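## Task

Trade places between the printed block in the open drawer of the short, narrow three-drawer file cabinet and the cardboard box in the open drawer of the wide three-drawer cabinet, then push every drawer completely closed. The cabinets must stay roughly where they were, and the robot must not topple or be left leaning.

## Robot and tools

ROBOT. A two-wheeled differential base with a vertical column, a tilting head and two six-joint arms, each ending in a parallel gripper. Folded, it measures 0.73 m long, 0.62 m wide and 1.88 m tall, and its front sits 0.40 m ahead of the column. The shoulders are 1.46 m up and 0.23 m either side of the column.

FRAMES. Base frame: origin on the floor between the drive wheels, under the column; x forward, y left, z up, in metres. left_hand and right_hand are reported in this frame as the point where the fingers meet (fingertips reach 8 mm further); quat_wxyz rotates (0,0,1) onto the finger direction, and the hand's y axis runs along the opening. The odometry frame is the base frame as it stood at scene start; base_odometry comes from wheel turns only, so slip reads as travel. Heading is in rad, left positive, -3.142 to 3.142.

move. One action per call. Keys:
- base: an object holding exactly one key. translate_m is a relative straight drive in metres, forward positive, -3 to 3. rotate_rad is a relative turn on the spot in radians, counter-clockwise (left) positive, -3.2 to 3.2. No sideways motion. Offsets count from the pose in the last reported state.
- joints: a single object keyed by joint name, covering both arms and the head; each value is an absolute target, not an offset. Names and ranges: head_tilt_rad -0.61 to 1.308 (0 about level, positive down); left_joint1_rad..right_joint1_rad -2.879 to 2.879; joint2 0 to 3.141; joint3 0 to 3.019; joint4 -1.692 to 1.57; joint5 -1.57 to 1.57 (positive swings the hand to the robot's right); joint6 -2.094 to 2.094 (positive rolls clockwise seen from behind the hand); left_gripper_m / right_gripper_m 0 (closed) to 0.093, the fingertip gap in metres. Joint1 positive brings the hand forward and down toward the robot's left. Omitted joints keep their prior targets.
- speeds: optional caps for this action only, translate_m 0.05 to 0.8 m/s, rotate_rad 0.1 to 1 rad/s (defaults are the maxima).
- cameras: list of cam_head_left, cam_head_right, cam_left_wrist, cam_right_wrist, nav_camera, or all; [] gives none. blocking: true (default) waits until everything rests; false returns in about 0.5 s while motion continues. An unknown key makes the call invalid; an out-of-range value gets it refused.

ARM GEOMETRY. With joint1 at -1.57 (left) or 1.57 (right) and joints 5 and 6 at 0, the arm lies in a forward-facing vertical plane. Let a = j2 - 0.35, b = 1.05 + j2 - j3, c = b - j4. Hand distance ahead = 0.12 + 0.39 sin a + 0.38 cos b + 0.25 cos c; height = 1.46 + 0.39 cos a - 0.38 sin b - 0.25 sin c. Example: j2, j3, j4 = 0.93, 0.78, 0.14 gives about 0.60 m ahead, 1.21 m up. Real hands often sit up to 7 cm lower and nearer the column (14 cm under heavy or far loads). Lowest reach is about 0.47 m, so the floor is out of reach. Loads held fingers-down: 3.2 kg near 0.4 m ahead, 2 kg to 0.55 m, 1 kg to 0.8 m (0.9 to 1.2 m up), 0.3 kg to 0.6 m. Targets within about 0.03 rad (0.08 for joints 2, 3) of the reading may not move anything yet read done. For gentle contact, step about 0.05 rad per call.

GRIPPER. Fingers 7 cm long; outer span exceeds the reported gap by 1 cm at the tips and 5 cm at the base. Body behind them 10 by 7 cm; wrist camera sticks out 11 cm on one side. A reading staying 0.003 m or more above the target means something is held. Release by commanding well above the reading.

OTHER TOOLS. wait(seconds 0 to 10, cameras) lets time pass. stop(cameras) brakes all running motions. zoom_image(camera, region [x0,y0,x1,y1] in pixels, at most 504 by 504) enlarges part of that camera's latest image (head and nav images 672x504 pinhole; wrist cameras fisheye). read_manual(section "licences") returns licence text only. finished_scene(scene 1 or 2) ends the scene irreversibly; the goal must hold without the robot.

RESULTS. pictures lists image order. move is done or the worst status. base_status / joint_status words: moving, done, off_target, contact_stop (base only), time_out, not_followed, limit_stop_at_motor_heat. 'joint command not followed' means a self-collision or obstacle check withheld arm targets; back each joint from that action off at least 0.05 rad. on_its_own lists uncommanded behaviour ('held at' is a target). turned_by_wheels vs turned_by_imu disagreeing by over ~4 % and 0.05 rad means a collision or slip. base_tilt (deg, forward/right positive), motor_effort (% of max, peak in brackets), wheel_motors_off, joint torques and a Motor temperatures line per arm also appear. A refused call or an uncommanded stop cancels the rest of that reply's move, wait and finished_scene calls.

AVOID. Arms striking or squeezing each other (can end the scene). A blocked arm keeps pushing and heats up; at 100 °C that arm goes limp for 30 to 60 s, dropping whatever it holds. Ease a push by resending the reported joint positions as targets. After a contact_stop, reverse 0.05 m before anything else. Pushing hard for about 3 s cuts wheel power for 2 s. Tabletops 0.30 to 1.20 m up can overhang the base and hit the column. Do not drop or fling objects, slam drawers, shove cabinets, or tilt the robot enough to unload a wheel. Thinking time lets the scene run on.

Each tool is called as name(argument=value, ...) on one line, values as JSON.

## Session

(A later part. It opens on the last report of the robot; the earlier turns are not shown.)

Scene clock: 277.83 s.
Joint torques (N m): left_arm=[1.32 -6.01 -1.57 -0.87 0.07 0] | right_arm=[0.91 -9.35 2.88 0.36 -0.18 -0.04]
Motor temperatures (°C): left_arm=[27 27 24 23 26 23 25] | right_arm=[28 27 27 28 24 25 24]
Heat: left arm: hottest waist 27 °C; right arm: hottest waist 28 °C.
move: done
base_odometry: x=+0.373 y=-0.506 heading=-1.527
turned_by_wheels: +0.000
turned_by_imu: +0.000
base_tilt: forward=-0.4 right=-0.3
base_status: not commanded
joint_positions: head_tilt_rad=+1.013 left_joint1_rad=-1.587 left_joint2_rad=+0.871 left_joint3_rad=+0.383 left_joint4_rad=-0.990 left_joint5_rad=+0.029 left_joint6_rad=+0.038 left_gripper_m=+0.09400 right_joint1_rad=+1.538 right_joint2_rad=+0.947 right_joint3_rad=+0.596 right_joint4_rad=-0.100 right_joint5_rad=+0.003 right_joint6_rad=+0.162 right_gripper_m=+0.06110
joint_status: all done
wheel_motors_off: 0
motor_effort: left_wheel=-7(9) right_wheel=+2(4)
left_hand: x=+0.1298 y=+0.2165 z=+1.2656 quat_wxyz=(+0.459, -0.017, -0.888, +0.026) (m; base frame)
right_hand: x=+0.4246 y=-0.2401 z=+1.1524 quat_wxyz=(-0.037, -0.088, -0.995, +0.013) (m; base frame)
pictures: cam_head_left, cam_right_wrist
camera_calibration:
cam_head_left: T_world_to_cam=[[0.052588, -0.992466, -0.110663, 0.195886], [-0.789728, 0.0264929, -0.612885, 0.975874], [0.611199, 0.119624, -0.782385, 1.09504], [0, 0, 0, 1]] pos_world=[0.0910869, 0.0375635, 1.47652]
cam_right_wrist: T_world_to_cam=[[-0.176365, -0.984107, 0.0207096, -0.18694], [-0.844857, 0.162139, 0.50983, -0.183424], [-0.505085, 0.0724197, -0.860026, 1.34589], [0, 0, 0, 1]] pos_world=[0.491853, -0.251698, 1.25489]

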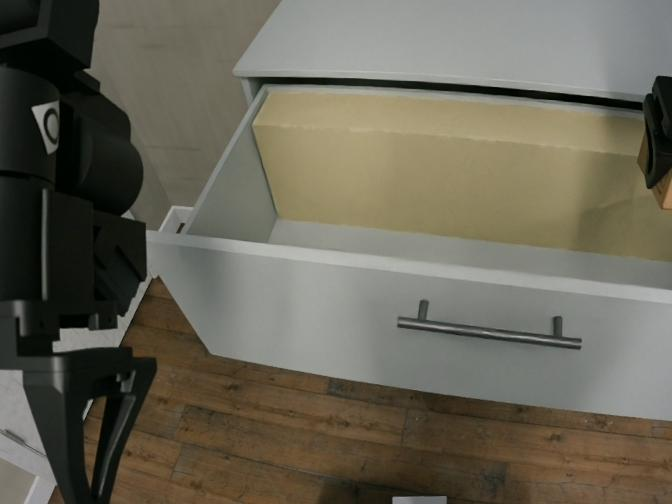

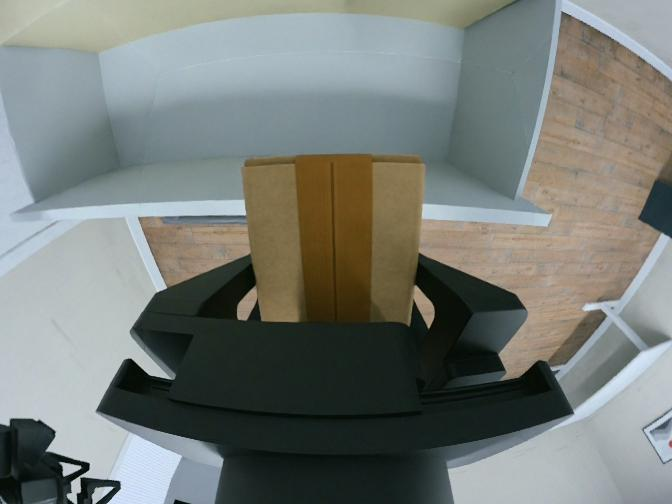

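move(joints={"right_joint2_rad":0.8,"right_joint3_rad":0.45,"right_joint4_rad":-0.10,"head_tilt_rad":0.6}, cameras=[])

move(base={"translate_m": -0.5}, speeds={"translate_m": 0.3}, cameras=["cam_right_wrist"])

move(base={"rotate_rad": -1.89}, speeds={"rotate_rad": 0.7}, cameras=["nav_camera","cam_head_left"])

Scene clock: 298.00 s.
Joint torques (N m): left_arm=[1.32 -6.07 -1.61 -0.85 0.07 0] | right_arm=[0.73 -8.29 3.14 0.39 -0.17 -0.03]
Motor temperatures (°C): left_arm=[27 27 24 23 26 23 25] | right_arm=[28 26 27 28 24 25 24]
Heat: left arm: hottest waist 27 °C; right arm: hottest waist 28 °C.
move: done
base_odometry: x=+0.373 y=-0.506 heading=-1.527
turned_by_wheels: +0.000
turned_by_imu: +0.000
base_tilt: forward=-0.4 right=-0.3
base_status: not commanded
joint_positions: head_tilt_rad=+0.618 left_joint1_rad=-1.587 left_joint2_rad=+0.871 left_joint3_rad=+0.383 left_joint4_rad=-0.990 left_joint5_rad=+0.029 left_joint6_rad=+0.038 left_gripper_m=+0.09400 right_joint1_rad=+1.538 right_joint2_rad=+0.803 right_joint3_rad=+0.441 right_joint4_rad=-0.100 right_joint5_rad=+0.003 right_joint6_rad=+0.162 right_gripper_m=+0.06110
joint_status: all done
wheel_motors_off: 0
motor_effort: left_wheel=-8(8) right_wheel=+2(3)
left_hand: x=+0.1298 y=+0.2165 z=+1.2656 quat_wxyz=(+0.459, -0.017, -0.888, +0.026) (m; base frame)
right_hand: x=+0.3700 y=-0.2384 z=+1.1794 quat_wxyz=(-0.032, -0.088, -0.995, +0.013) (m; base frame)
pictures: none
No camera images: "cameras" was empty.

Scene clock: 300.60 s.
Joint torques (N m): left_arm=[1.32 -6.07 -1.54 -0.87 0.06 0] | right_arm=[0.79 -8.35 2.89 0.36 -0.18 -0.04]
Motor temperatures (°C): left_arm=[27 27 24 23 26 23 25] | right_arm=[28 26 27 28 24 25 24]
Heat: left arm: hottest waist 27 °C; right arm: hottest waist 28 °C.
move: done
base_odometry: x=+0.351 y=-0.007 heading=-1.526
turned_by_wheels: +0.001
turned_by_imu: +0.001
base_tilt: forward=-0.4 right=-0.3
base_status: done
joint_positions: head_tilt_rad=+0.617 left_joint1_rad=-1.587 left_joint2_rad=+0.871 left_joint3_rad=+0.382 left_joint4_rad=-0.990 left_joint5_rad=+0.029 left_joint6_rad=+0.038 left_gripper_m=+0.09400 right_joint1_rad=+1.538 right_joint2_rad=+0.803 right_joint3_rad=+0.445 right_joint4_rad=-0.100 right_joint5_rad=+0.003 right_joint6_rad=+0.162 right_gripper_m=+0.06110
joint_status: not commanded
wheel_motors_off: 0
motor_effort: left_wheel=+1(78) right_wheel=+0(55)
left_hand: x=+0.1292 y=+0.2165 z=+1.2658 quat_wxyz=(+0.459, -0.017, -0.888, +0.026) (m; base frame)
right_hand: x=+0.3724 y=-0.2385 z=+1.1797 quat_wxyz=(-0.034, -0.088, -0.995, +0.013) (m; base frame)
pictures: cam_right_wrist
camera_calibration:
cam_right_wrist: T_world_to_cam=[[-0.1764, -0.984076, 0.0218619, -0.196458], [-0.841126, 0.162237, 0.515932, -0.250301], [-0.511263, 0.0726218, -0.856351, 1.34088], [0, 0, 0, 1]] pos_world=[0.44035, -0.250098, 1.28169]

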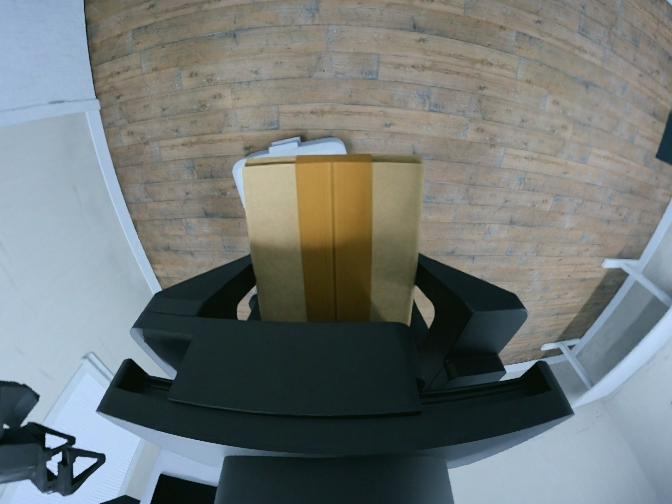

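Scene clock: 304.53 s.
Joint torques (N m): left_arm=[1.32 -6.01 -1.52 -0.88 0.07 0] | right_arm=[0.91 -8 2.92 0.39 -0.15 -0.03]
Motor temperatures (°C): left_arm=[27 27 24 23 26 23 25] | right_arm=[28 26 27 28 24 25 25]
Heat: left arm: hottest waist 27 °C; right arm: hottest waist 28 °C.
move: done
base_odometry: x=+0.351 y=-0.007 heading=+2.867
turned_by_wheels: -1.889
turned_by_imu: -1.834
base_tilt: forward=-0.4 right=-0.3
base_status: done
joint_positions: head_tilt_rad=+0.617 left_joint1_rad=-1.587 left_joint2_rad=+0.871 left_joint3_rad=+0.382 left_joint4_rad=-0.990 left_joint5_rad=+0.029 left_joint6_rad=+0.038 left_gripper_m=+0.09401 right_joint1_rad=+1.538 right_joint2_rad=+0.803 right_joint3_rad=+0.445 right_joint4_rad=-0.100 right_joint5_rad=+0.002 right_joint6_rad=+0.162 right_gripper_m=+0.06110
joint_status: not commanded
wheel_motors_off: 0
motor_effort: left_wheel=+2(62) right_wheel=-1(35)
left_hand: x=+0.1292 y=+0.2165 z=+1.2658 quat_wxyz=(+0.459, -0.017, -0.888, +0.026) (m; base frame)
right_hand: x=+0.3724 y=-0.2383 z=+1.1797 quat_wxyz=(-0.034, -0.089, -0.995, +0.013) (m; base frame)
pictures: cam_head_left, nav_camera
camera_calibration:
cam_head_left: T_world_to_cam=[[0.091213, -0.992466, -0.0818037, 0.149506], [-0.492228, 0.0264764, -0.870064, 1.3571], [0.865674, 0.119627, -0.486104, 0.625985], [0, 0, 0, 1]] pos_world=[0.112466, 0.0375635, 1.49729]

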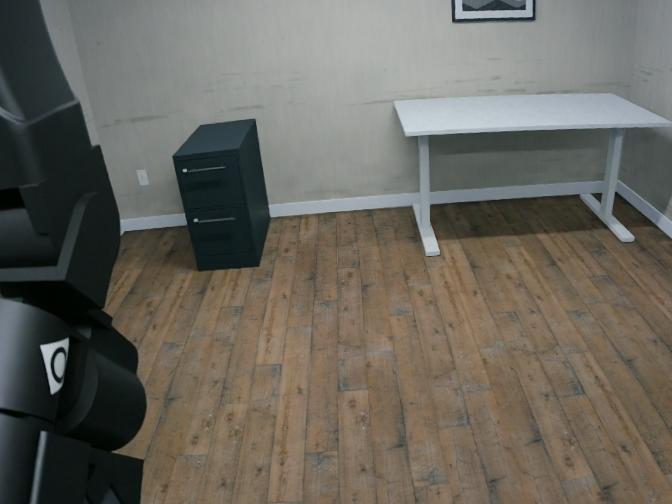

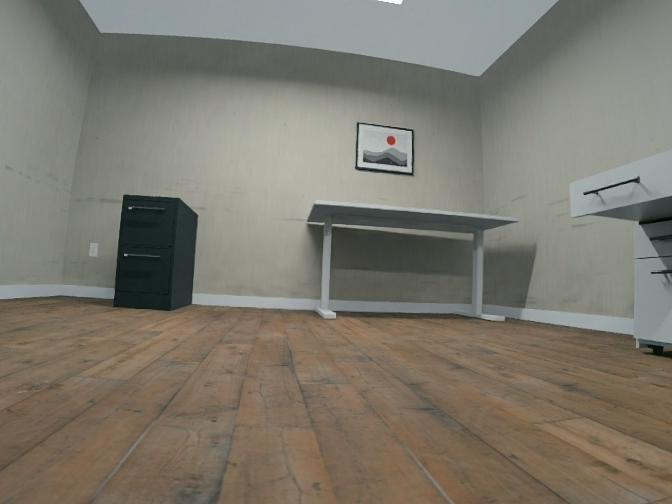

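move(base={"translate_m": 0.9}, speeds={"translate_m": 0.4}, cameras=["nav_camera"])

move(base={"rotate_rad": -1.3}, speeds={"rotate_rad": 0.7}, joints={"head_tilt_rad":0.8}, cameras=["nav_camera","cam_head_left","cam_head_right"])

Scene clock: 320.90 s.
Joint torques (N m): left_arm=[1.32 -6.01 -1.61 -0.95 0.06 0] | right_arm=[0.79 -8.18 2.7 0.27 -0.15 -0.03]
Motor temperatures (°C): left_arm=[27 27 24 23 26 23 25] | right_arm=[28 26 27 28 24 25 25]
Heat: left arm: hottest waist 27 °C; right arm: hottest waist 28 °C.
move: done
base_odometry: x=-0.515 y=+0.237 heading=+2.866
turned_by_wheels: -0.001
turned_by_imu: -0.001
base_tilt: forward=-0.4 right=-0.3
base_status: done
joint_positions: head_tilt_rad=+0.617 left_joint1_rad=-1.587 left_joint2_rad=+0.871 left_joint3_rad=+0.384 left_joint4_rad=-0.990 left_joint5_rad=+0.029 left_joint6_rad=+0.038 left_gripper_m=+0.09401 right_joint1_rad=+1.538 right_joint2_rad=+0.803 right_joint3_rad=+0.446 right_joint4_rad=-0.100 right_joint5_rad=+0.002 right_joint6_rad=+0.162 right_gripper_m=+0.06110
joint_status: not commanded
wheel_motors_off: 0
motor_effort: left_wheel=+0(69) right_wheel=+0(55)
left_hand: x=+0.1302 y=+0.2165 z=+1.2655 quat_wxyz=(+0.458, -0.017, -0.888, +0.026) (m; base frame)
right_hand: x=+0.3736 y=-0.2383 z=+1.1798 quat_wxyz=(-0.035, -0.089, -0.995, +0.013) (m; base frame)
pictures: nav_camera

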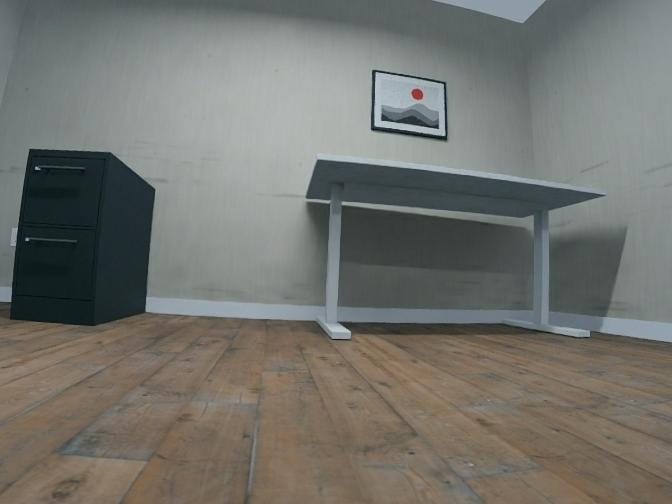

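Scene clock: 324.03 s.
Joint torques (N m): left_arm=[1.32 -6.07 -1.63 -0.88 0.07 0] | right_arm=[0.85 -8.23 2.74 0.35 -0.12 -0.04]
Motor temperatures (°C): left_arm=[27 27 24 23 26 23 25] | right_arm=[28 26 27 28 24 25 25]
Heat: left arm: hottest waist 27 °C; right arm: hottest waist 28 °C.
move: done
base_odometry: x=-0.515 y=+0.237 heading=+1.567
turned_by_wheels: -1.299
turned_by_imu: -1.259
base_tilt: forward=-0.4 right=-0.3
base_status: done
joint_positions: head_tilt_rad=+0.802 left_joint1_rad=-1.587 left_joint2_rad=+0.871 left_joint3_rad=+0.384 left_joint4_rad=-0.990 left_joint5_rad=+0.029 left_joint6_rad=+0.038 left_gripper_m=+0.09402 right_joint1_rad=+1.538 right_joint2_rad=+0.803 right_joint3_rad=+0.446 right_joint4_rad=-0.100 right_joint5_rad=+0.001 right_joint6_rad=+0.162 right_gripper_m=+0.06110
joint_status: all done
wheel_motors_off: 0
motor_effort: left_wheel=+2(55) right_wheel=-2(49)
left_hand: x=+0.1302 y=+0.2165 z=+1.2655 quat_wxyz=(+0.458, -0.017, -0.888, +0.026) (m; base frame)
right_hand: x=+0.3736 y=-0.2382 z=+1.1798 quat_wxyz=(-0.035, -0.089, -0.995, +0.012) (m; base frame)
pictures: cam_head_left, cam_head_right, nav_camera
camera_calibration:
cam_head_left: T_world_to_cam=[[0.0746203, -0.992466, -0.0971751, 0.174017], [-0.64374, 0.0264816, -0.764786, 1.20254], [0.761597, 0.119624, -0.636914, 0.863519], [0, 0, 0, 1]] pos_world=[0.103481, 0.0375635, 1.48658]
cam_head_right: T_world_to_cam=[[0.0930854, -0.990196, -0.104151, 0.114096], [-0.651595, 0.0185093, -0.758341, 1.19721], [0.752834, 0.138455, -0.643484, 0.872386], [0, 0, 0, 1]] pos_world=[0.112712, -0.0299684, 1.48114]

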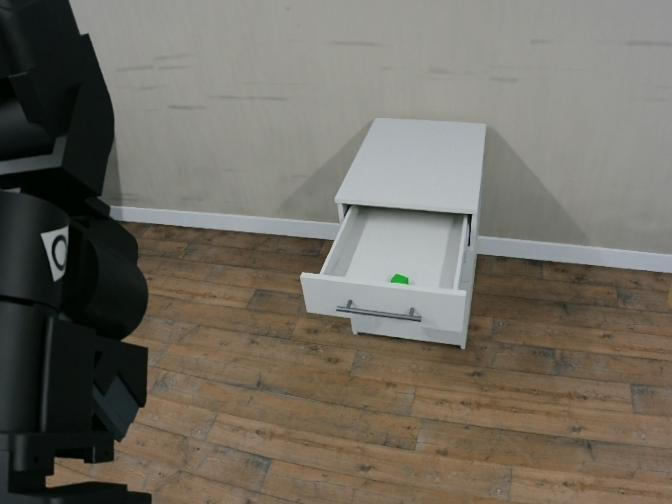

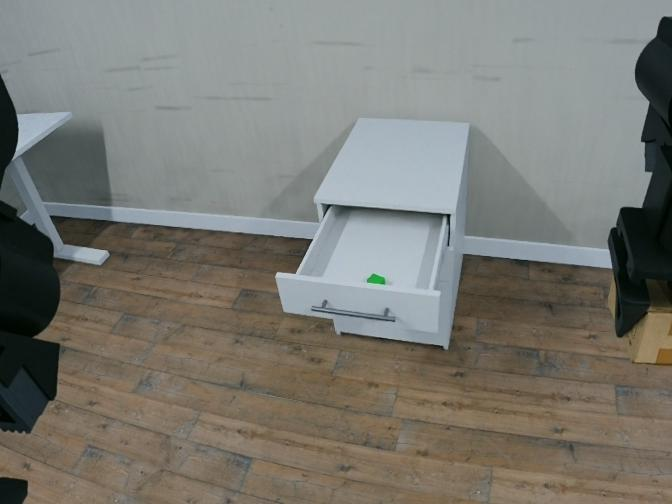

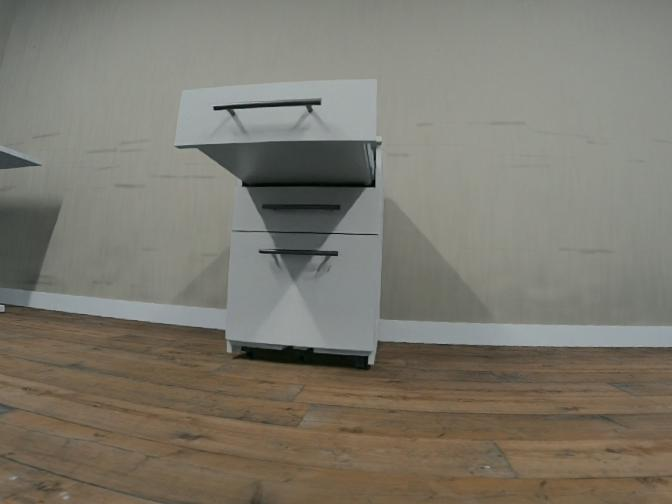

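move(base={"rotate_rad": -0.21}, speeds={"rotate_rad": 0.5}, cameras=["cam_head_left","nav_camera"])

move(base={"translate_m": 0.3}, speeds={"translate_m": 0.2}, joints={"left_joint1_rad":-1.57,"left_joint2_rad":0.95,"left_joint3_rad":0.83,"left_joint4_rad":-0.434,"left_joint5_rad":0,"left_joint6_rad":0}, cameras=["cam_head_left","cam_left_wrist"])

Scene clock: 355.60 s.
Joint torques (N m): left_arm=[1.44 -6.07 -1.63 -0.88 0.06 0] | right_arm=[0.91 -8.06 2.74 0.36 -0.1 -0.03]
Motor temperatures (°C): left_arm=[27 27 24 23 26 23 25] | right_arm=[28 26 27 28 24 25 25]
Heat: left arm: hottest waist 27 °C; right arm: hottest waist 28 °C.
move: done
base_odometry: x=-0.515 y=+0.237 heading=+1.358
turned_by_wheels: -0.209
turned_by_imu: -0.204
base_tilt: forward=-0.4 right=-0.3
base_status: done
joint_positions: head_tilt_rad=+0.802 left_joint1_rad=-1.587 left_joint2_rad=+0.871 left_joint3_rad=+0.384 left_joint4_rad=-0.990 left_joint5_rad=+0.029 left_joint6_rad=+0.038 left_gripper_m=+0.09402 right_joint1_rad=+1.538 right_joint2_rad=+0.803 right_joint3_rad=+0.446 right_joint4_rad=-0.100 right_joint5_rad=+0.001 right_joint6_rad=+0.162 right_gripper_m=+0.06110
joint_status: not commanded
wheel_motors_off: 0
motor_effort: left_wheel=+1(32) right_wheel=-1(28)
left_hand: x=+0.1302 y=+0.2165 z=+1.2655 quat_wxyz=(+0.458, -0.017, -0.888, +0.026) (m; base frame)
right_hand: x=+0.3736 y=-0.2381 z=+1.1798 quat_wxyz=(-0.035, -0.089, -0.995, +0.012) (m; base frame)
pictures: cam_head_left, nav_camera
camera_calibration:
cam_head_left: T_world_to_cam=[[0.0746135, -0.992466, -0.0971832, 0.17403], [-0.643741, 0.026492, -0.764785, 1.20253], [0.761597, 0.119624, -0.636914, 0.863519], [0, 0, 0, 1]] pos_world=[0.103481, 0.0375635, 1.48658]

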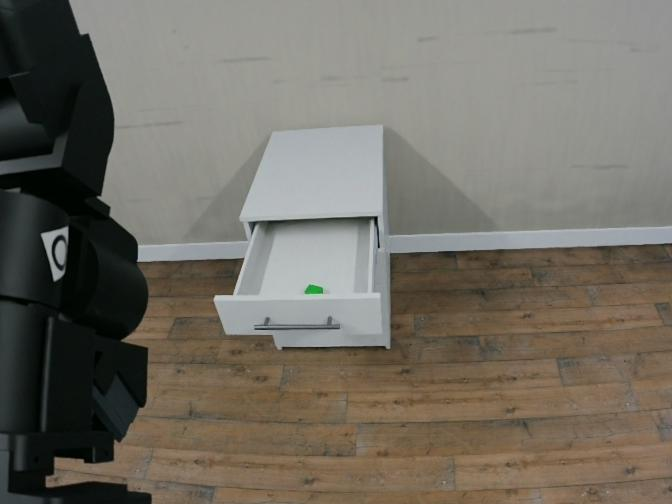

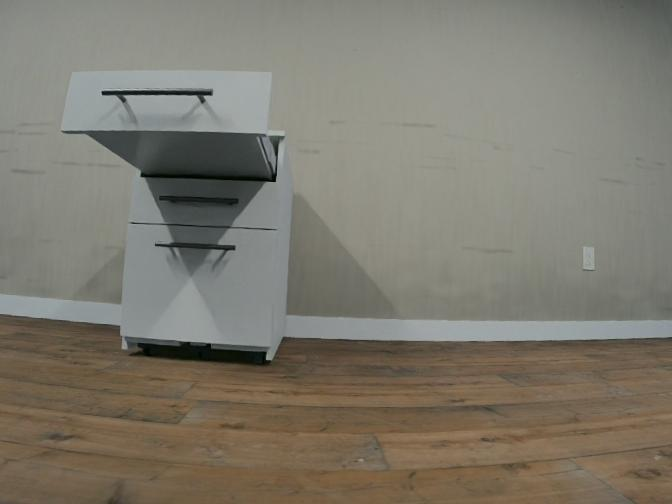

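Scene clock: 358.03 s.
Joint torques (N m): left_arm=[1.96 -11.87 2.35 0.51 -0.01 -0.08] | right_arm=[0.91 -8.18 2.63 0.35 -0.09 -0.03]
Motor temperatures (°C): left_arm=[27 27 24 23 26 23 25] | right_arm=[28 26 27 28 24 25 25]
Heat: left arm: hottest waist 27 °C; right arm: hottest waist 28 °C.
move: done
base_odometry: x=-0.452 y=+0.531 heading=+1.357
turned_by_wheels: -0.001
turned_by_imu: -0.001
base_tilt: forward=-0.4 right=-0.3
base_status: done
joint_positions: head_tilt_rad=+0.803 left_joint1_rad=-1.577 left_joint2_rad=+0.954 left_joint3_rad=+0.831 left_joint4_rad=-0.430 left_joint5_rad=+0.002 left_joint6_rad=+0.007 left_gripper_m=+0.09402 right_joint1_rad=+1.538 right_joint2_rad=+0.803 right_joint3_rad=+0.448 right_joint4_rad=-0.100 right_joint5_rad=+0.001 right_joint6_rad=+0.162 right_gripper_m=+0.06110
joint_status: all done
wheel_motors_off: 0
motor_effort: left_wheel=-2(70) right_wheel=+2(50)
left_hand: x=+0.4854 y=+0.2217 z=+1.1744 quat_wxyz=(+0.015, -0.005, -1.000, +0.003) (m; base frame)
right_hand: x=+0.3748 y=-0.2381 z=+1.1800 quat_wxyz=(-0.036, -0.089, -0.995, +0.012) (m; base frame)
pictures: cam_head_left, cam_left_wrist
camera_calibration:
cam_head_left: T_world_to_cam=[[0.0745372, -0.992466, -0.0972408, 0.174114], [-0.644343, 0.0264911, -0.764278, 1.20177], [0.761096, 0.119624, -0.637513, 0.864399], [0, 0, 0, 1]] pos_world=[0.103481, 0.0375635, 1.48648]
cam_left_wrist: T_world_to_cam=[[0.00400974, -0.999692, 0.0244813, 0.188977], [-0.80217, 0.011402, 0.596986, -0.307258], [-0.597082, -0.0220319, -0.801878, 1.36189], [0, 0, 0, 1]] pos_world=[0.565929, 0.222427, 1.27087]

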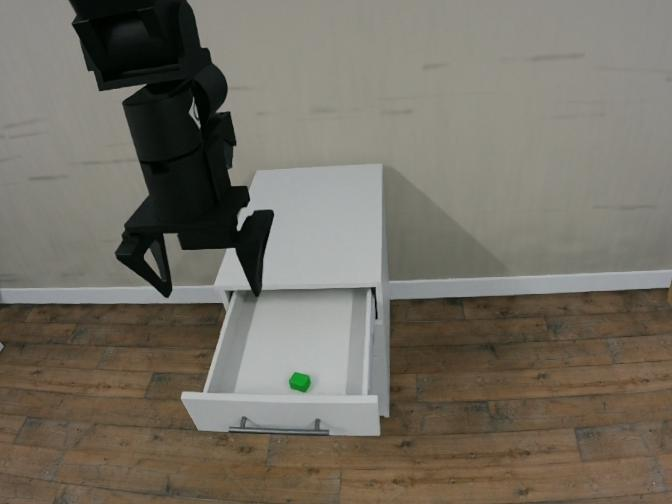

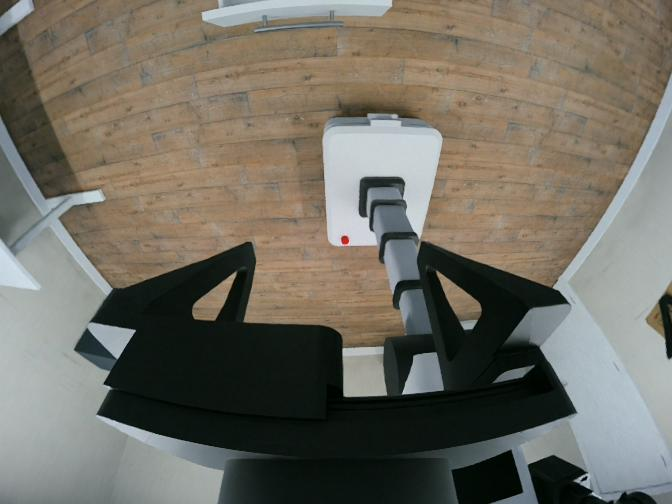

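move(base={"translate_m": 0.36}, speeds={"translate_m": 0.2}, joints={"head_tilt_rad":1.05})

Scene clock: 391.97 s.
Joint torques (N m): left_arm=[1.96 -11.58 2.37 0.51 -0.01 -0.08] | right_arm=[1.03 -8 2.62 0.34 -0.1 -0.05]
Motor temperatures (°C): left_arm=[27 28 24 23 26 23 24] | right_arm=[27 26 27 28 24 25 26]
Heat: left arm: hottest shoulder 28 °C; right arm: hottest wrist pitch 28 °C.
move: done
base_odometry: x=-0.375 y=+0.883 heading=+1.356
turned_by_wheels: -0.001
turned_by_imu: -0.001
base_tilt: forward=-0.4 right=-0.3
base_status: done
joint_positions: head_tilt_rad=+1.050 left_joint1_rad=-1.577 left_joint2_rad=+0.954 left_joint3_rad=+0.830 left_joint4_rad=-0.430 left_joint5_rad=+0.002 left_joint6_rad=+0.007 left_gripper_m=+0.09402 right_joint1_rad=+1.538 right_joint2_rad=+0.803 right_joint3_rad=+0.448 right_joint4_rad=-0.100 right_joint5_rad=+0.001 right_joint6_rad=+0.162 right_gripper_m=+0.06110
joint_status: all done
wheel_motors_off: 0
motor_effort: left_wheel=-2(41) right_wheel=+1(35)
left_hand: x=+0.4844 y=+0.2217 z=+1.1742 quat_wxyz=(+0.016, -0.005, -1.000, +0.003) (m; base frame)
right_hand: x=+0.3745 y=-0.2381 z=+1.1799 quat_wxyz=(-0.036, -0.089, -0.995, +0.012) (m; base frame)
pictures: cam_head_left, cam_head_right, cam_left_wrist, cam_right_wrist, nav_camera
camera_calibration:
cam_head_left: T_world_to_cam=[[0.0485008, -0.992466, -0.112512, 0.198938], [-0.811698, 0.0264797, -0.583477, 0.931778], [0.58206, 0.119625, -0.804298, 1.13022], [0, 0, 0, 1]] pos_world=[0.0888146, 0.0375635, 1.47509]
cam_head_right: T_world_to_cam=[[0.0646901, -0.990196, -0.123805, 0.145781], [-0.817732, 0.0185074, -0.575302, 0.923694], [0.571953, 0.138455, -0.808517, 1.13557], [0, 0, 0, 1]] pos_world=[0.0964131, -0.0299684, 1.46758]
cam_left_wrist: T_world_to_cam=[[0.00405704, -0.999692, 0.0244735, 0.188973], [-0.801023, 0.0114017, 0.598526, -0.310261], [-0.59862, -0.022032, -0.80073, 1.3605], [0, 0, 0, 1]] pos_world=[0.565132, 0.222427, 1.27047]
cam_right_wrist: T_world_to_cam=[[-0.176668, -0.984086, 0.0190661, -0.192368], [-0.842867, 0.161262, 0.51339, -0.245357], [-0.508294, 0.0746295, -0.857944, 1.34339], [0, 0, 0, 1]] pos_world=[0.442051, -0.249997, 1.28219]

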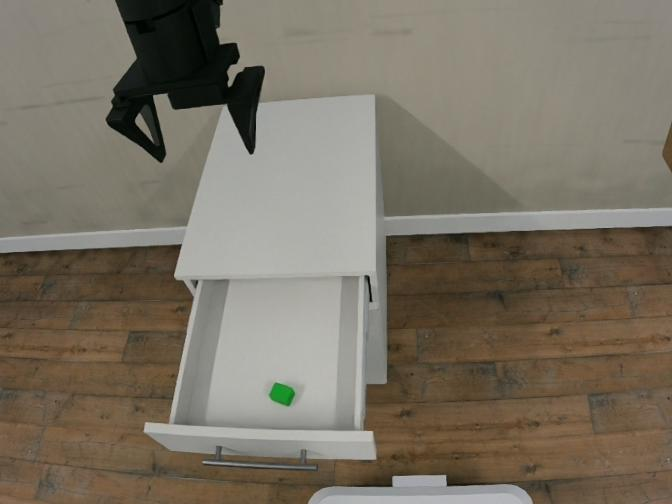

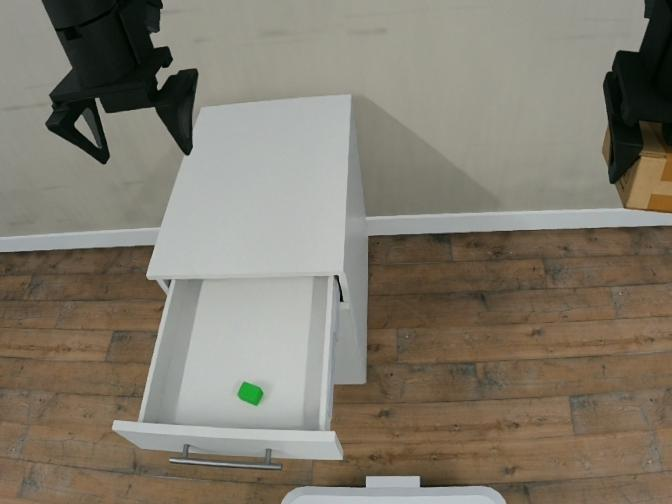

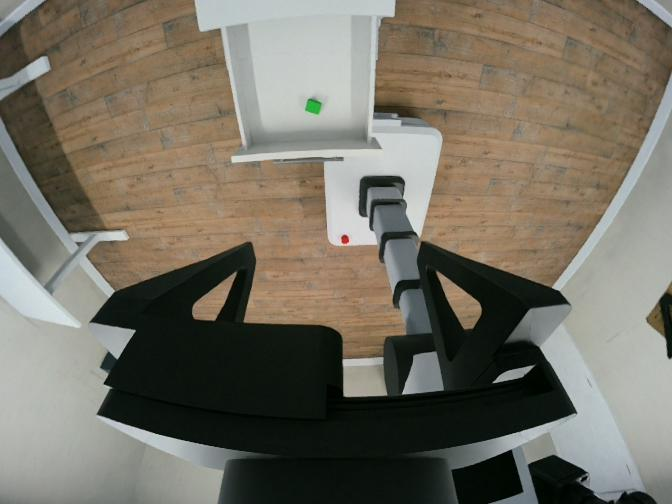

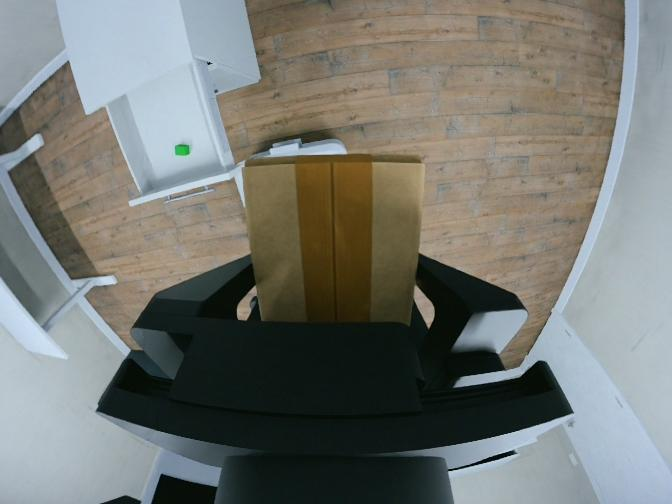

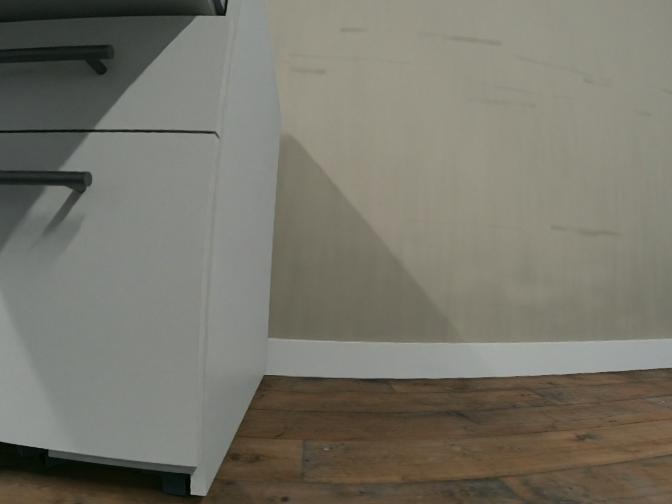

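move(base={"translate_m": 0.085}, speeds={"translate_m": 0.1}, cameras=["nav_camera"])

Scene clock: 413.00 s.
Joint torques (N m): left_arm=[1.96 -11.87 2.5 0.61 -0.01 -0.07] | right_arm=[1.03 -8.41 2.69 0.35 -0.11 -0.04]
Motor temperatures (°C): left_arm=[27 29 24 23 26 23 24] | right_arm=[27 26 27 28 24 25 26]
Heat: left arm: hottest shoulder 29 °C; right arm: hottest wrist pitch 28 °C.
move: done
base_odometry: x=-0.357 y=+0.966 heading=+1.355
turned_by_wheels: -0.001
turned_by_imu: -0.001
base_tilt: forward=-0.4 right=-0.3
base_status: done
joint_positions: head_tilt_rad=+1.050 left_joint1_rad=-1.577 left_joint2_rad=+0.954 left_joint3_rad=+0.828 left_joint4_rad=-0.430 left_joint5_rad=+0.002 left_joint6_rad=+0.007 left_gripper_m=+0.09402 right_joint1_rad=+1.538 right_joint2_rad=+0.803 right_joint3_rad=+0.447 right_joint4_rad=-0.100 right_joint5_rad=+0.001 right_joint6_rad=+0.162 right_gripper_m=+0.06110
joint_status: not commanded
wheel_motors_off: 0
motor_effort: left_wheel=-1(40) right_wheel=+0(35)
left_hand: x=+0.4835 y=+0.2217 z=+1.1740 quat_wxyz=(+0.016, -0.005, -1.000, +0.003) (m; base frame)
right_hand: x=+0.3738 y=-0.2381 z=+1.1798 quat_wxyz=(-0.035, -0.089, -0.995, +0.012) (m; base frame)
pictures: nav_camera

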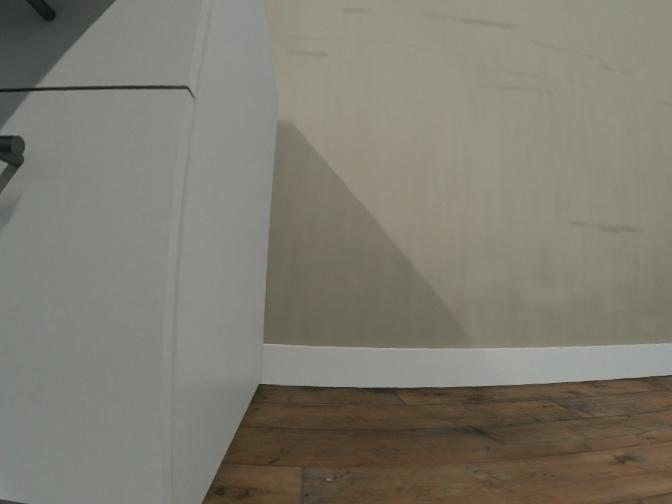

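move(joints={"left_joint1_rad":-1.515,"left_joint2_rad":2.119,"left_joint3_rad":1.12,"left_joint4_rad":0.649}, cameras=["cam_head_left","cam_left_wrist","cam_right_wrist"])

Scene clock: 426.50 s.
Joint torques (N m): left_arm=[2.32 -10.99 -3.74 1.47 -0.03 -0.08] | right_arm=[0.91 -8 2.73 0.34 -0.1 -0.03]
Motor temperatures (°C): left_arm=[27 29 24 23 26 23 24] | right_arm=[27 26 27 28 24 25 26]
Heat: left arm: hottest shoulder 29 °C; right arm: hottest wrist pitch 28 °C.
move: done
base_odometry: x=-0.357 y=+0.966 heading=+1.355
turned_by_wheels: +0.000
turned_by_imu: +0.000
base_tilt: forward=-0.3 right=-0.3
base_status: not commanded
joint_positions: head_tilt_rad=+1.050 left_joint1_rad=-1.517 left_joint2_rad=+2.140 left_joint3_rad=+1.117 left_joint4_rad=+0.636 left_joint5_rad=+0.002 left_joint6_rad=+0.007 left_gripper_m=+0.09402 right_joint1_rad=+1.538 right_joint2_rad=+0.803 right_joint3_rad=+0.447 right_joint4_rad=-0.100 right_joint5_rad=+0.001 right_joint6_rad=+0.162 right_gripper_m=+0.06110
joint_status: all done
wheel_motors_off: 0
motor_effort: left_wheel=-4(6) right_wheel=+2(3)
left_hand: x=+0.3487 y=+0.2624 z=+0.7931 quat_wxyz=(-0.068, +0.008, -0.997, -0.024) (m; base frame)
right_hand: x=+0.3738 y=-0.2381 z=+1.1798 quat_wxyz=(-0.035, -0.089, -0.995, +0.012) (m; base frame)
pictures: cam_head_left, cam_left_wrist, cam_right_wrist
camera_calibration:
cam_head_left: T_world_to_cam=[[0.0484176, -0.992466, -0.112546, 0.198989], [-0.812074, 0.0264898, -0.582953, 0.930899], [0.581542, 0.119621, -0.804673, 1.1308], [0, 0, 0, 1]] pos_world=[0.0887152, 0.0375635, 1.47499]
cam_left_wrist: T_world_to_cam=[[0.0304799, -0.999192, -0.0262064, 0.27031], [-0.888996, -0.0390846, 0.456243, -0.0345753], [-0.456899, 0.00939111, -0.889469, 0.987731], [0, 0, 0, 1]] pos_world=[0.412316, 0.259465, 0.901415]
cam_right_wrist: T_world_to_cam=[[-0.176644, -0.984086, 0.0192727, -0.19263], [-0.842267, 0.161261, 0.514375, -0.247221], [-0.509297, 0.0746287, -0.857349, 1.34264], [0, 0, 0, 1]] pos_world=[0.441551, -0.249897, 1.28199]

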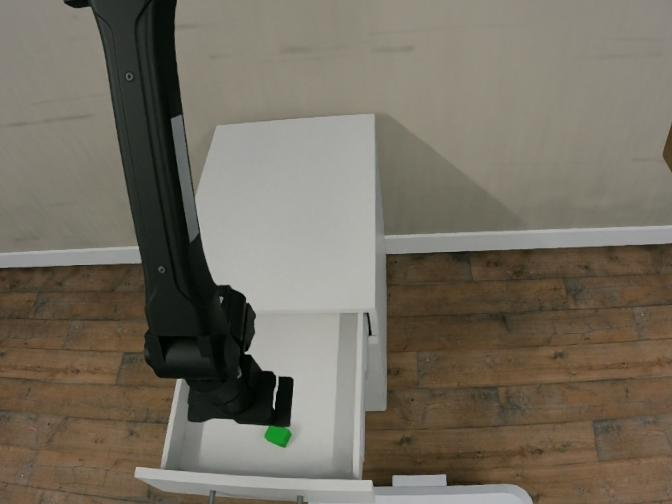

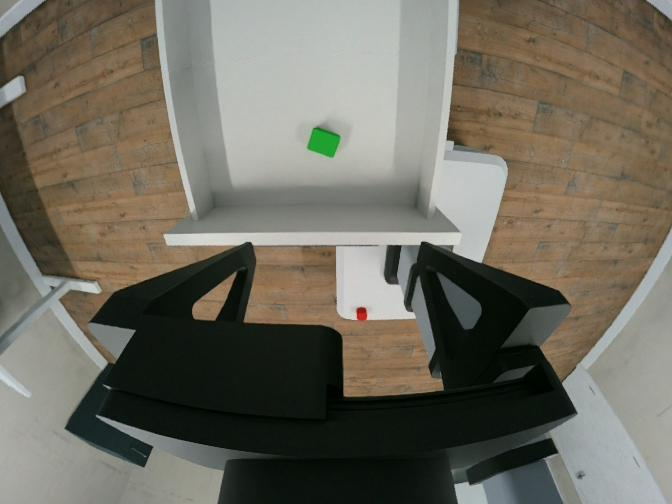

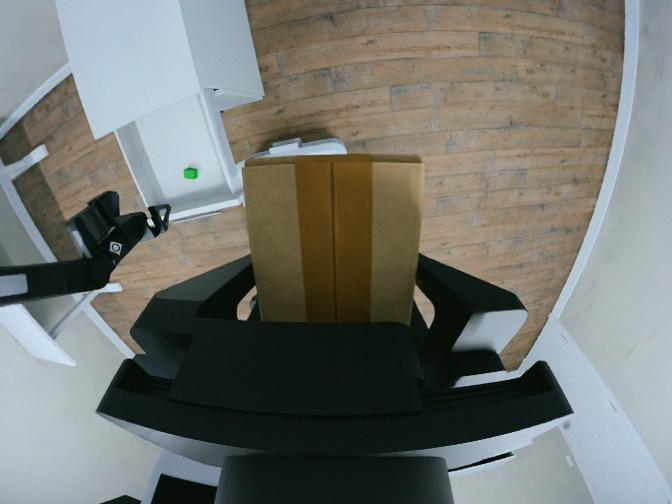

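move(joints={"left_joint1_rad":-1.487,"left_joint2_rad":2.513,"left_joint3_rad":1.723,"left_joint4_rad":0.44,"left_joint6_rad":0.31}, cameras=["cam_head_left","cam_left_wrist"])

Scene clock: 446.67 s.
Joint torques (N m): left_arm=[2.67 -8.88 3.58 1.57 -0.74 -0.03] | right_arm=[0.91 -8.12 2.71 0.35 -0.1 -0.04]
Motor temperatures (°C): left_arm=[27 28 25 23 26 23 24] | right_arm=[27 26 27 28 24 25 26]
Heat: left arm: hottest shoulder 28 °C; right arm: hottest wrist pitch 28 °C.
move: time_out
base_odometry: x=-0.357 y=+0.966 heading=+1.355
turned_by_wheels: +0.000
turned_by_imu: +0.000
base_tilt: forward=-0.4 right=-0.3
base_status: not commanded
joint_positions: head_tilt_rad=+1.050 left_joint1_rad=-1.482 left_joint2_rad=+2.523 left_joint3_rad=+1.631 left_joint4_rad=+0.421 left_joint5_rad=+0.023 left_joint6_rad=+0.313 left_gripper_m=+0.09398 right_joint1_rad=+1.538 right_joint2_rad=+0.803 right_joint3_rad=+0.447 right_joint4_rad=-0.100 right_joint5_rad=+0.001 right_joint6_rad=+0.162 right_gripper_m=+0.06110
joint_status: left_joint3_rad time_out (moved +0.514 of +0.606); the others done
wheel_motors_off: 0
on_its_own: left_joint3_rad reads +1.631 and still pushes toward +1.723 since a time_out
motor_effort: left_wheel=-3(4) right_wheel=+3(4)
left_hand: x=+0.3139 y=+0.2942 z=+0.6378 quat_wxyz=(-0.022, -0.135, -0.990, -0.032) (m; base frame)
right_hand: x=+0.3738 y=-0.2381 z=+1.1798 quat_wxyz=(-0.035, -0.089, -0.995, +0.012) (m; base frame)
pictures: cam_head_left, cam_left_wrist
camera_calibration:
cam_head_left: T_world_to_cam=[[0.0484176, -0.992466, -0.112546, 0.198989], [-0.812074, 0.0264898, -0.582953, 0.930899], [0.581542, 0.119621, -0.804673, 1.1308], [0, 0, 0, 1]] pos_world=[0.0887152, 0.0375635, 1.47499]
cam_left_wrist: T_world_to_cam=[[-0.253335, -0.966101, -0.0497014, 0.393519], [-0.818574, 0.186704, 0.543211, -0.13734], [-0.515518, 0.178299, -0.838124, 0.769385], [0, 0, 0, 1]] pos_world=[0.383901, 0.268641, 0.739003]

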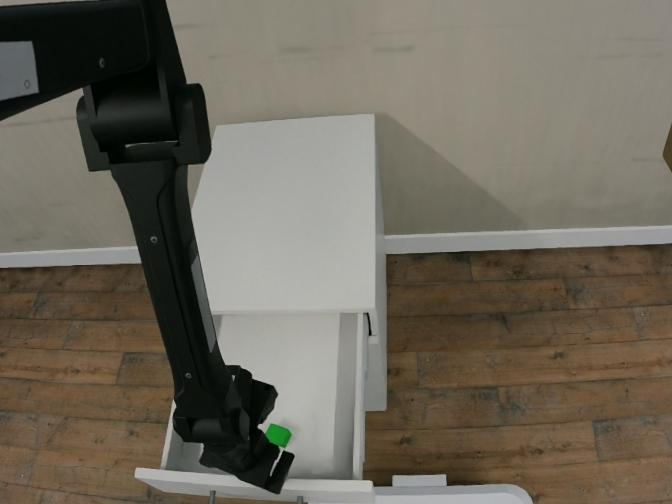

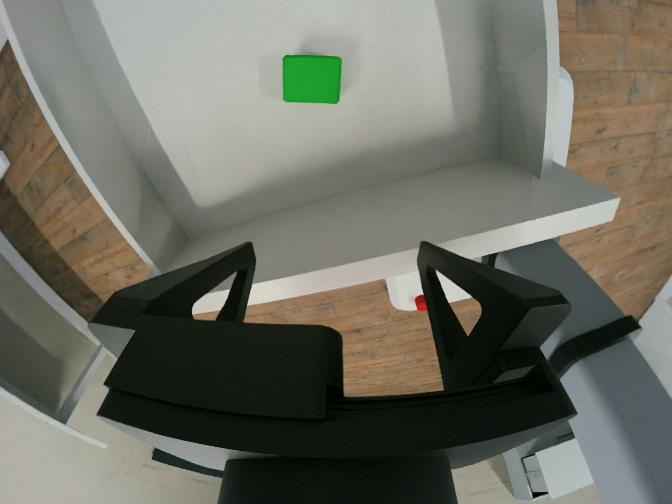

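move(joints={"left_joint2_rad":2.3,"left_joint3_rad":1.4,"left_joint4_rad":0.5}, cameras=["cam_left_wrist","cam_right_wrist"])

Scene clock: 457.10 s.
Joint torques (N m): left_arm=[2.61 -9.82 -4.23 1.13 -0.04 -0.06] | right_arm=[0.85 -8.23 2.69 0.32 -0.09 -0.03]
Motor temperatures (°C): left_arm=[27 28 25 23 26 23 24] | right_arm=[27 26 27 28 24 25 26]
Heat: left arm: hottest shoulder 28 °C; right arm: hottest wrist pitch 28 °C.
move: done
base_odometry: x=-0.357 y=+0.966 heading=+1.355
turned_by_wheels: +0.000
turned_by_imu: +0.000
base_tilt: forward=-0.4 right=-0.3
base_status: not commanded
joint_positions: head_tilt_rad=+1.050 left_joint1_rad=-1.483 left_joint2_rad=+2.294 left_joint3_rad=+1.417 left_joint4_rad=+0.498 left_joint5_rad=+0.002 left_joint6_rad=+0.315 left_gripper_m=+0.09398 right_joint1_rad=+1.538 right_joint2_rad=+0.803 right_joint3_rad=+0.447 right_joint4_rad=-0.100 right_joint5_rad=+0.001 right_joint6_rad=+0.162 right_gripper_m=+0.06110
joint_status: all done
wheel_motors_off: 0
motor_effort: left_wheel=-3(4) right_wheel=+2(4)
left_hand: x=+0.3830 y=+0.2942 z=+0.7154 quat_wxyz=(-0.065, -0.137, -0.987, -0.049) (m; base frame)
right_hand: x=+0.3738 y=-0.2381 z=+1.1798 quat_wxyz=(-0.035, -0.089, -0.995, +0.012) (m; base frame)
pictures: cam_left_wrist, cam_right_wrist
camera_calibration:
cam_left_wrist: T_world_to_cam=[[-0.254145, -0.96242, -0.0957021, 0.446936], [-0.863346, 0.181149, 0.470977, -0.0524702], [-0.435941, 0.20232, -0.876939, 0.860311], [0, 0, 0, 1]] pos_world=[0.443332, 0.265586, 0.821925]
cam_right_wrist: T_world_to_cam=[[-0.176644, -0.984086, 0.0192727, -0.19263], [-0.842267, 0.161261, 0.514375, -0.247221], [-0.509297, 0.0746287, -0.857349, 1.34264], [0, 0, 0, 1]] pos_world=[0.441551, -0.249897, 1.28199]

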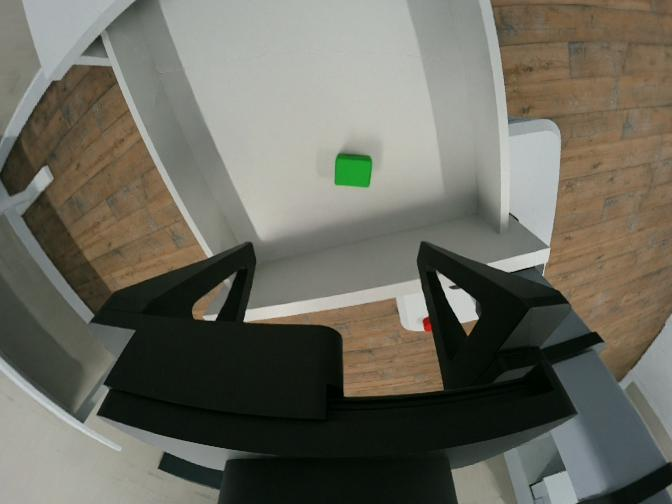

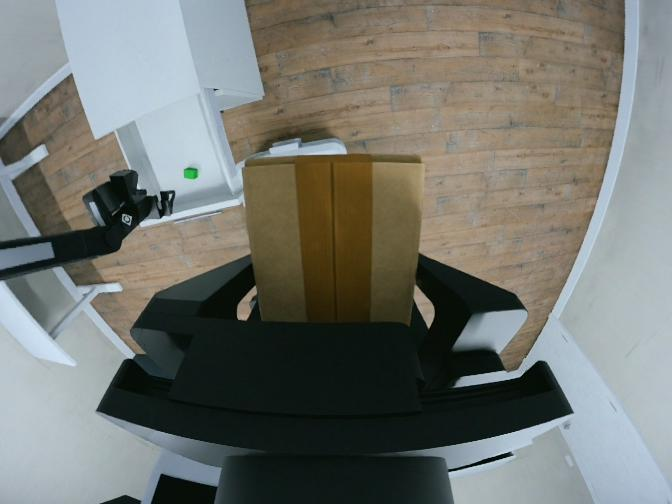

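move(joints={"left_joint2_rad":2.4,"left_joint3_rad":1.62,"left_joint4_rad":0.40,"left_joint5_rad":0.08}, cameras=[])

move(joints={"left_joint2_rad":2.5285,"left_joint3_rad":1.79,"left_joint4_rad":0.373}, cameras=["cam_left_wrist","cam_right_wrist"])

Scene clock: 472.97 s.
Joint torques (N m): left_arm=[2.73 -10.93 -2.19 0.84 0.14 -0.05] | right_arm=[0.91 -8.18 2.69 0.34 -0.09 -0.03]
Motor temperatures (°C): left_arm=[27 28 25 23 26 23 24] | right_arm=[27 26 27 28 24 25 26]
Heat: left arm: hottest shoulder 28 °C; right arm: hottest wrist pitch 28 °C.
move: done
base_odometry: x=-0.357 y=+0.966 heading=+1.355
turned_by_wheels: +0.000
turned_by_imu: +0.000
base_tilt: forward=-0.4 right=-0.3
base_status: not commanded
joint_positions: head_tilt_rad=+1.050 left_joint1_rad=-1.483 left_joint2_rad=+2.409 left_joint3_rad=+1.619 left_joint4_rad=+0.406 left_joint5_rad=+0.078 left_joint6_rad=+0.315 left_gripper_m=+0.09398 right_joint1_rad=+1.538 right_joint2_rad=+0.803 right_joint3_rad=+0.447 right_joint4_rad=-0.100 right_joint5_rad=+0.001 right_joint6_rad=+0.162 right_gripper_m=+0.06110
joint_status: all done
wheel_motors_off: 0
motor_effort: left_wheel=-3(4) right_wheel=+3(4)
left_hand: x=+0.3948 y=+0.2851 z=+0.6646 quat_wxyz=(-0.069, -0.140, -0.988, -0.011) (m; base frame)
right_hand: x=+0.3738 y=-0.2381 z=+1.1798 quat_wxyz=(-0.035, -0.089, -0.995, +0.012) (m; base frame)
pictures: none
No camera images: "cameras" was empty.

Scene clock: 473.80 s.
Joint torques (N m): left_arm=[2.84 -9.47 -1.51 0.85 0.14 -0.06] | right_arm=[0.91 -8.06 2.7 0.34 -0.1 -0.03]
Motor temperatures (°C): left_arm=[27 28 25 23 26 23 24] | right_arm=[27 26 27 28 24 25 26]
Heat: left arm: hottest shoulder 28 °C; right arm: hottest wrist pitch 28 °C.
move: done
base_odometry: x=-0.357 y=+0.966 heading=+1.355
turned_by_wheels: +0.000
turned_by_imu: +0.000
base_tilt: forward=-0.4 right=-0.3
base_status: not commanded
joint_positions: head_tilt_rad=+1.050 left_joint1_rad=-1.483 left_joint2_rad=+2.523 left_joint3_rad=+1.785 left_joint4_rad=+0.380 left_joint5_rad=+0.078 left_joint6_rad=+0.315 left_gripper_m=+0.09398 right_joint1_rad=+1.538 right_joint2_rad=+0.803 right_joint3_rad=+0.447 right_joint4_rad=-0.100 right_joint5_rad=+0.001 right_joint6_rad=+0.162 right_gripper_m=+0.06110
joint_status: all done
wheel_motors_off: 0
motor_effort: left_wheel=-3(4) right_wheel=+3(4)
left_hand: x=+0.3982 y=+0.2884 z=+0.6236 quat_wxyz=(-0.082, -0.141, -0.986, -0.014) (m; base frame)
right_hand: x=+0.3738 y=-0.2381 z=+1.1798 quat_wxyz=(-0.035, -0.089, -0.995, +0.012) (m; base frame)
pictures: cam_left_wrist, cam_right_wrist
camera_calibration:
cam_left_wrist: T_world_to_cam=[[-0.265753, -0.963566, -0.0302681, 0.400655], [-0.871347, 0.226649, 0.435184, 0.0172512], [-0.412468, 0.142026, -0.899832, 0.809954], [0, 0, 0, 1]] pos_world=[0.455588, 0.267114, 0.733443]
cam_right_wrist: T_world_to_cam=[[-0.176644, -0.984086, 0.0192727, -0.19263], [-0.842267, 0.161261, 0.514375, -0.247221], [-0.509297, 0.0746287, -0.857349, 1.34264], [0, 0, 0, 1]] pos_world=[0.441551, -0.249897, 1.28199]

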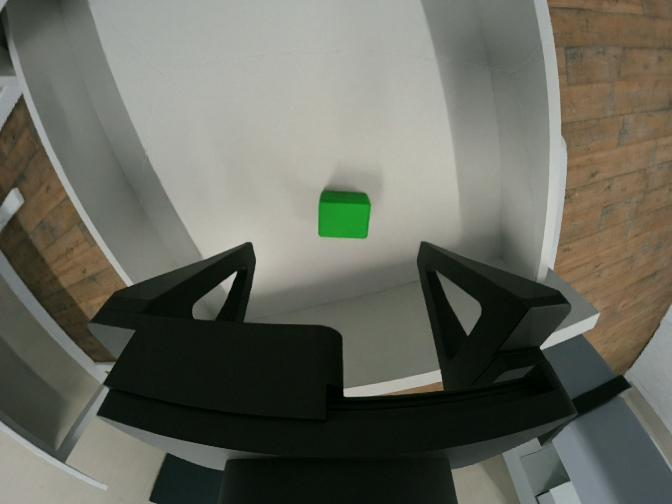

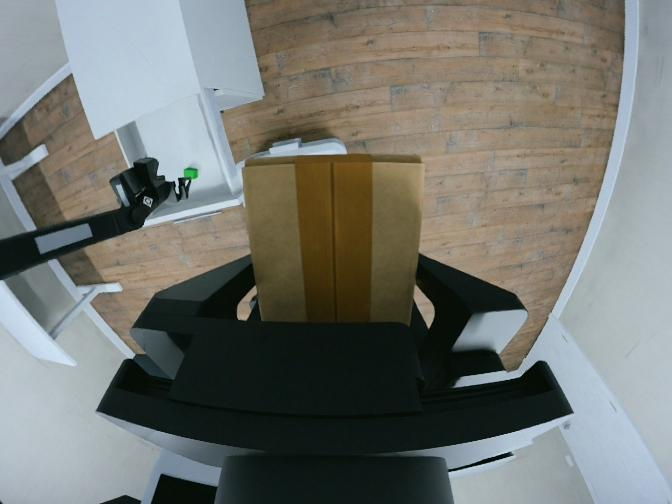

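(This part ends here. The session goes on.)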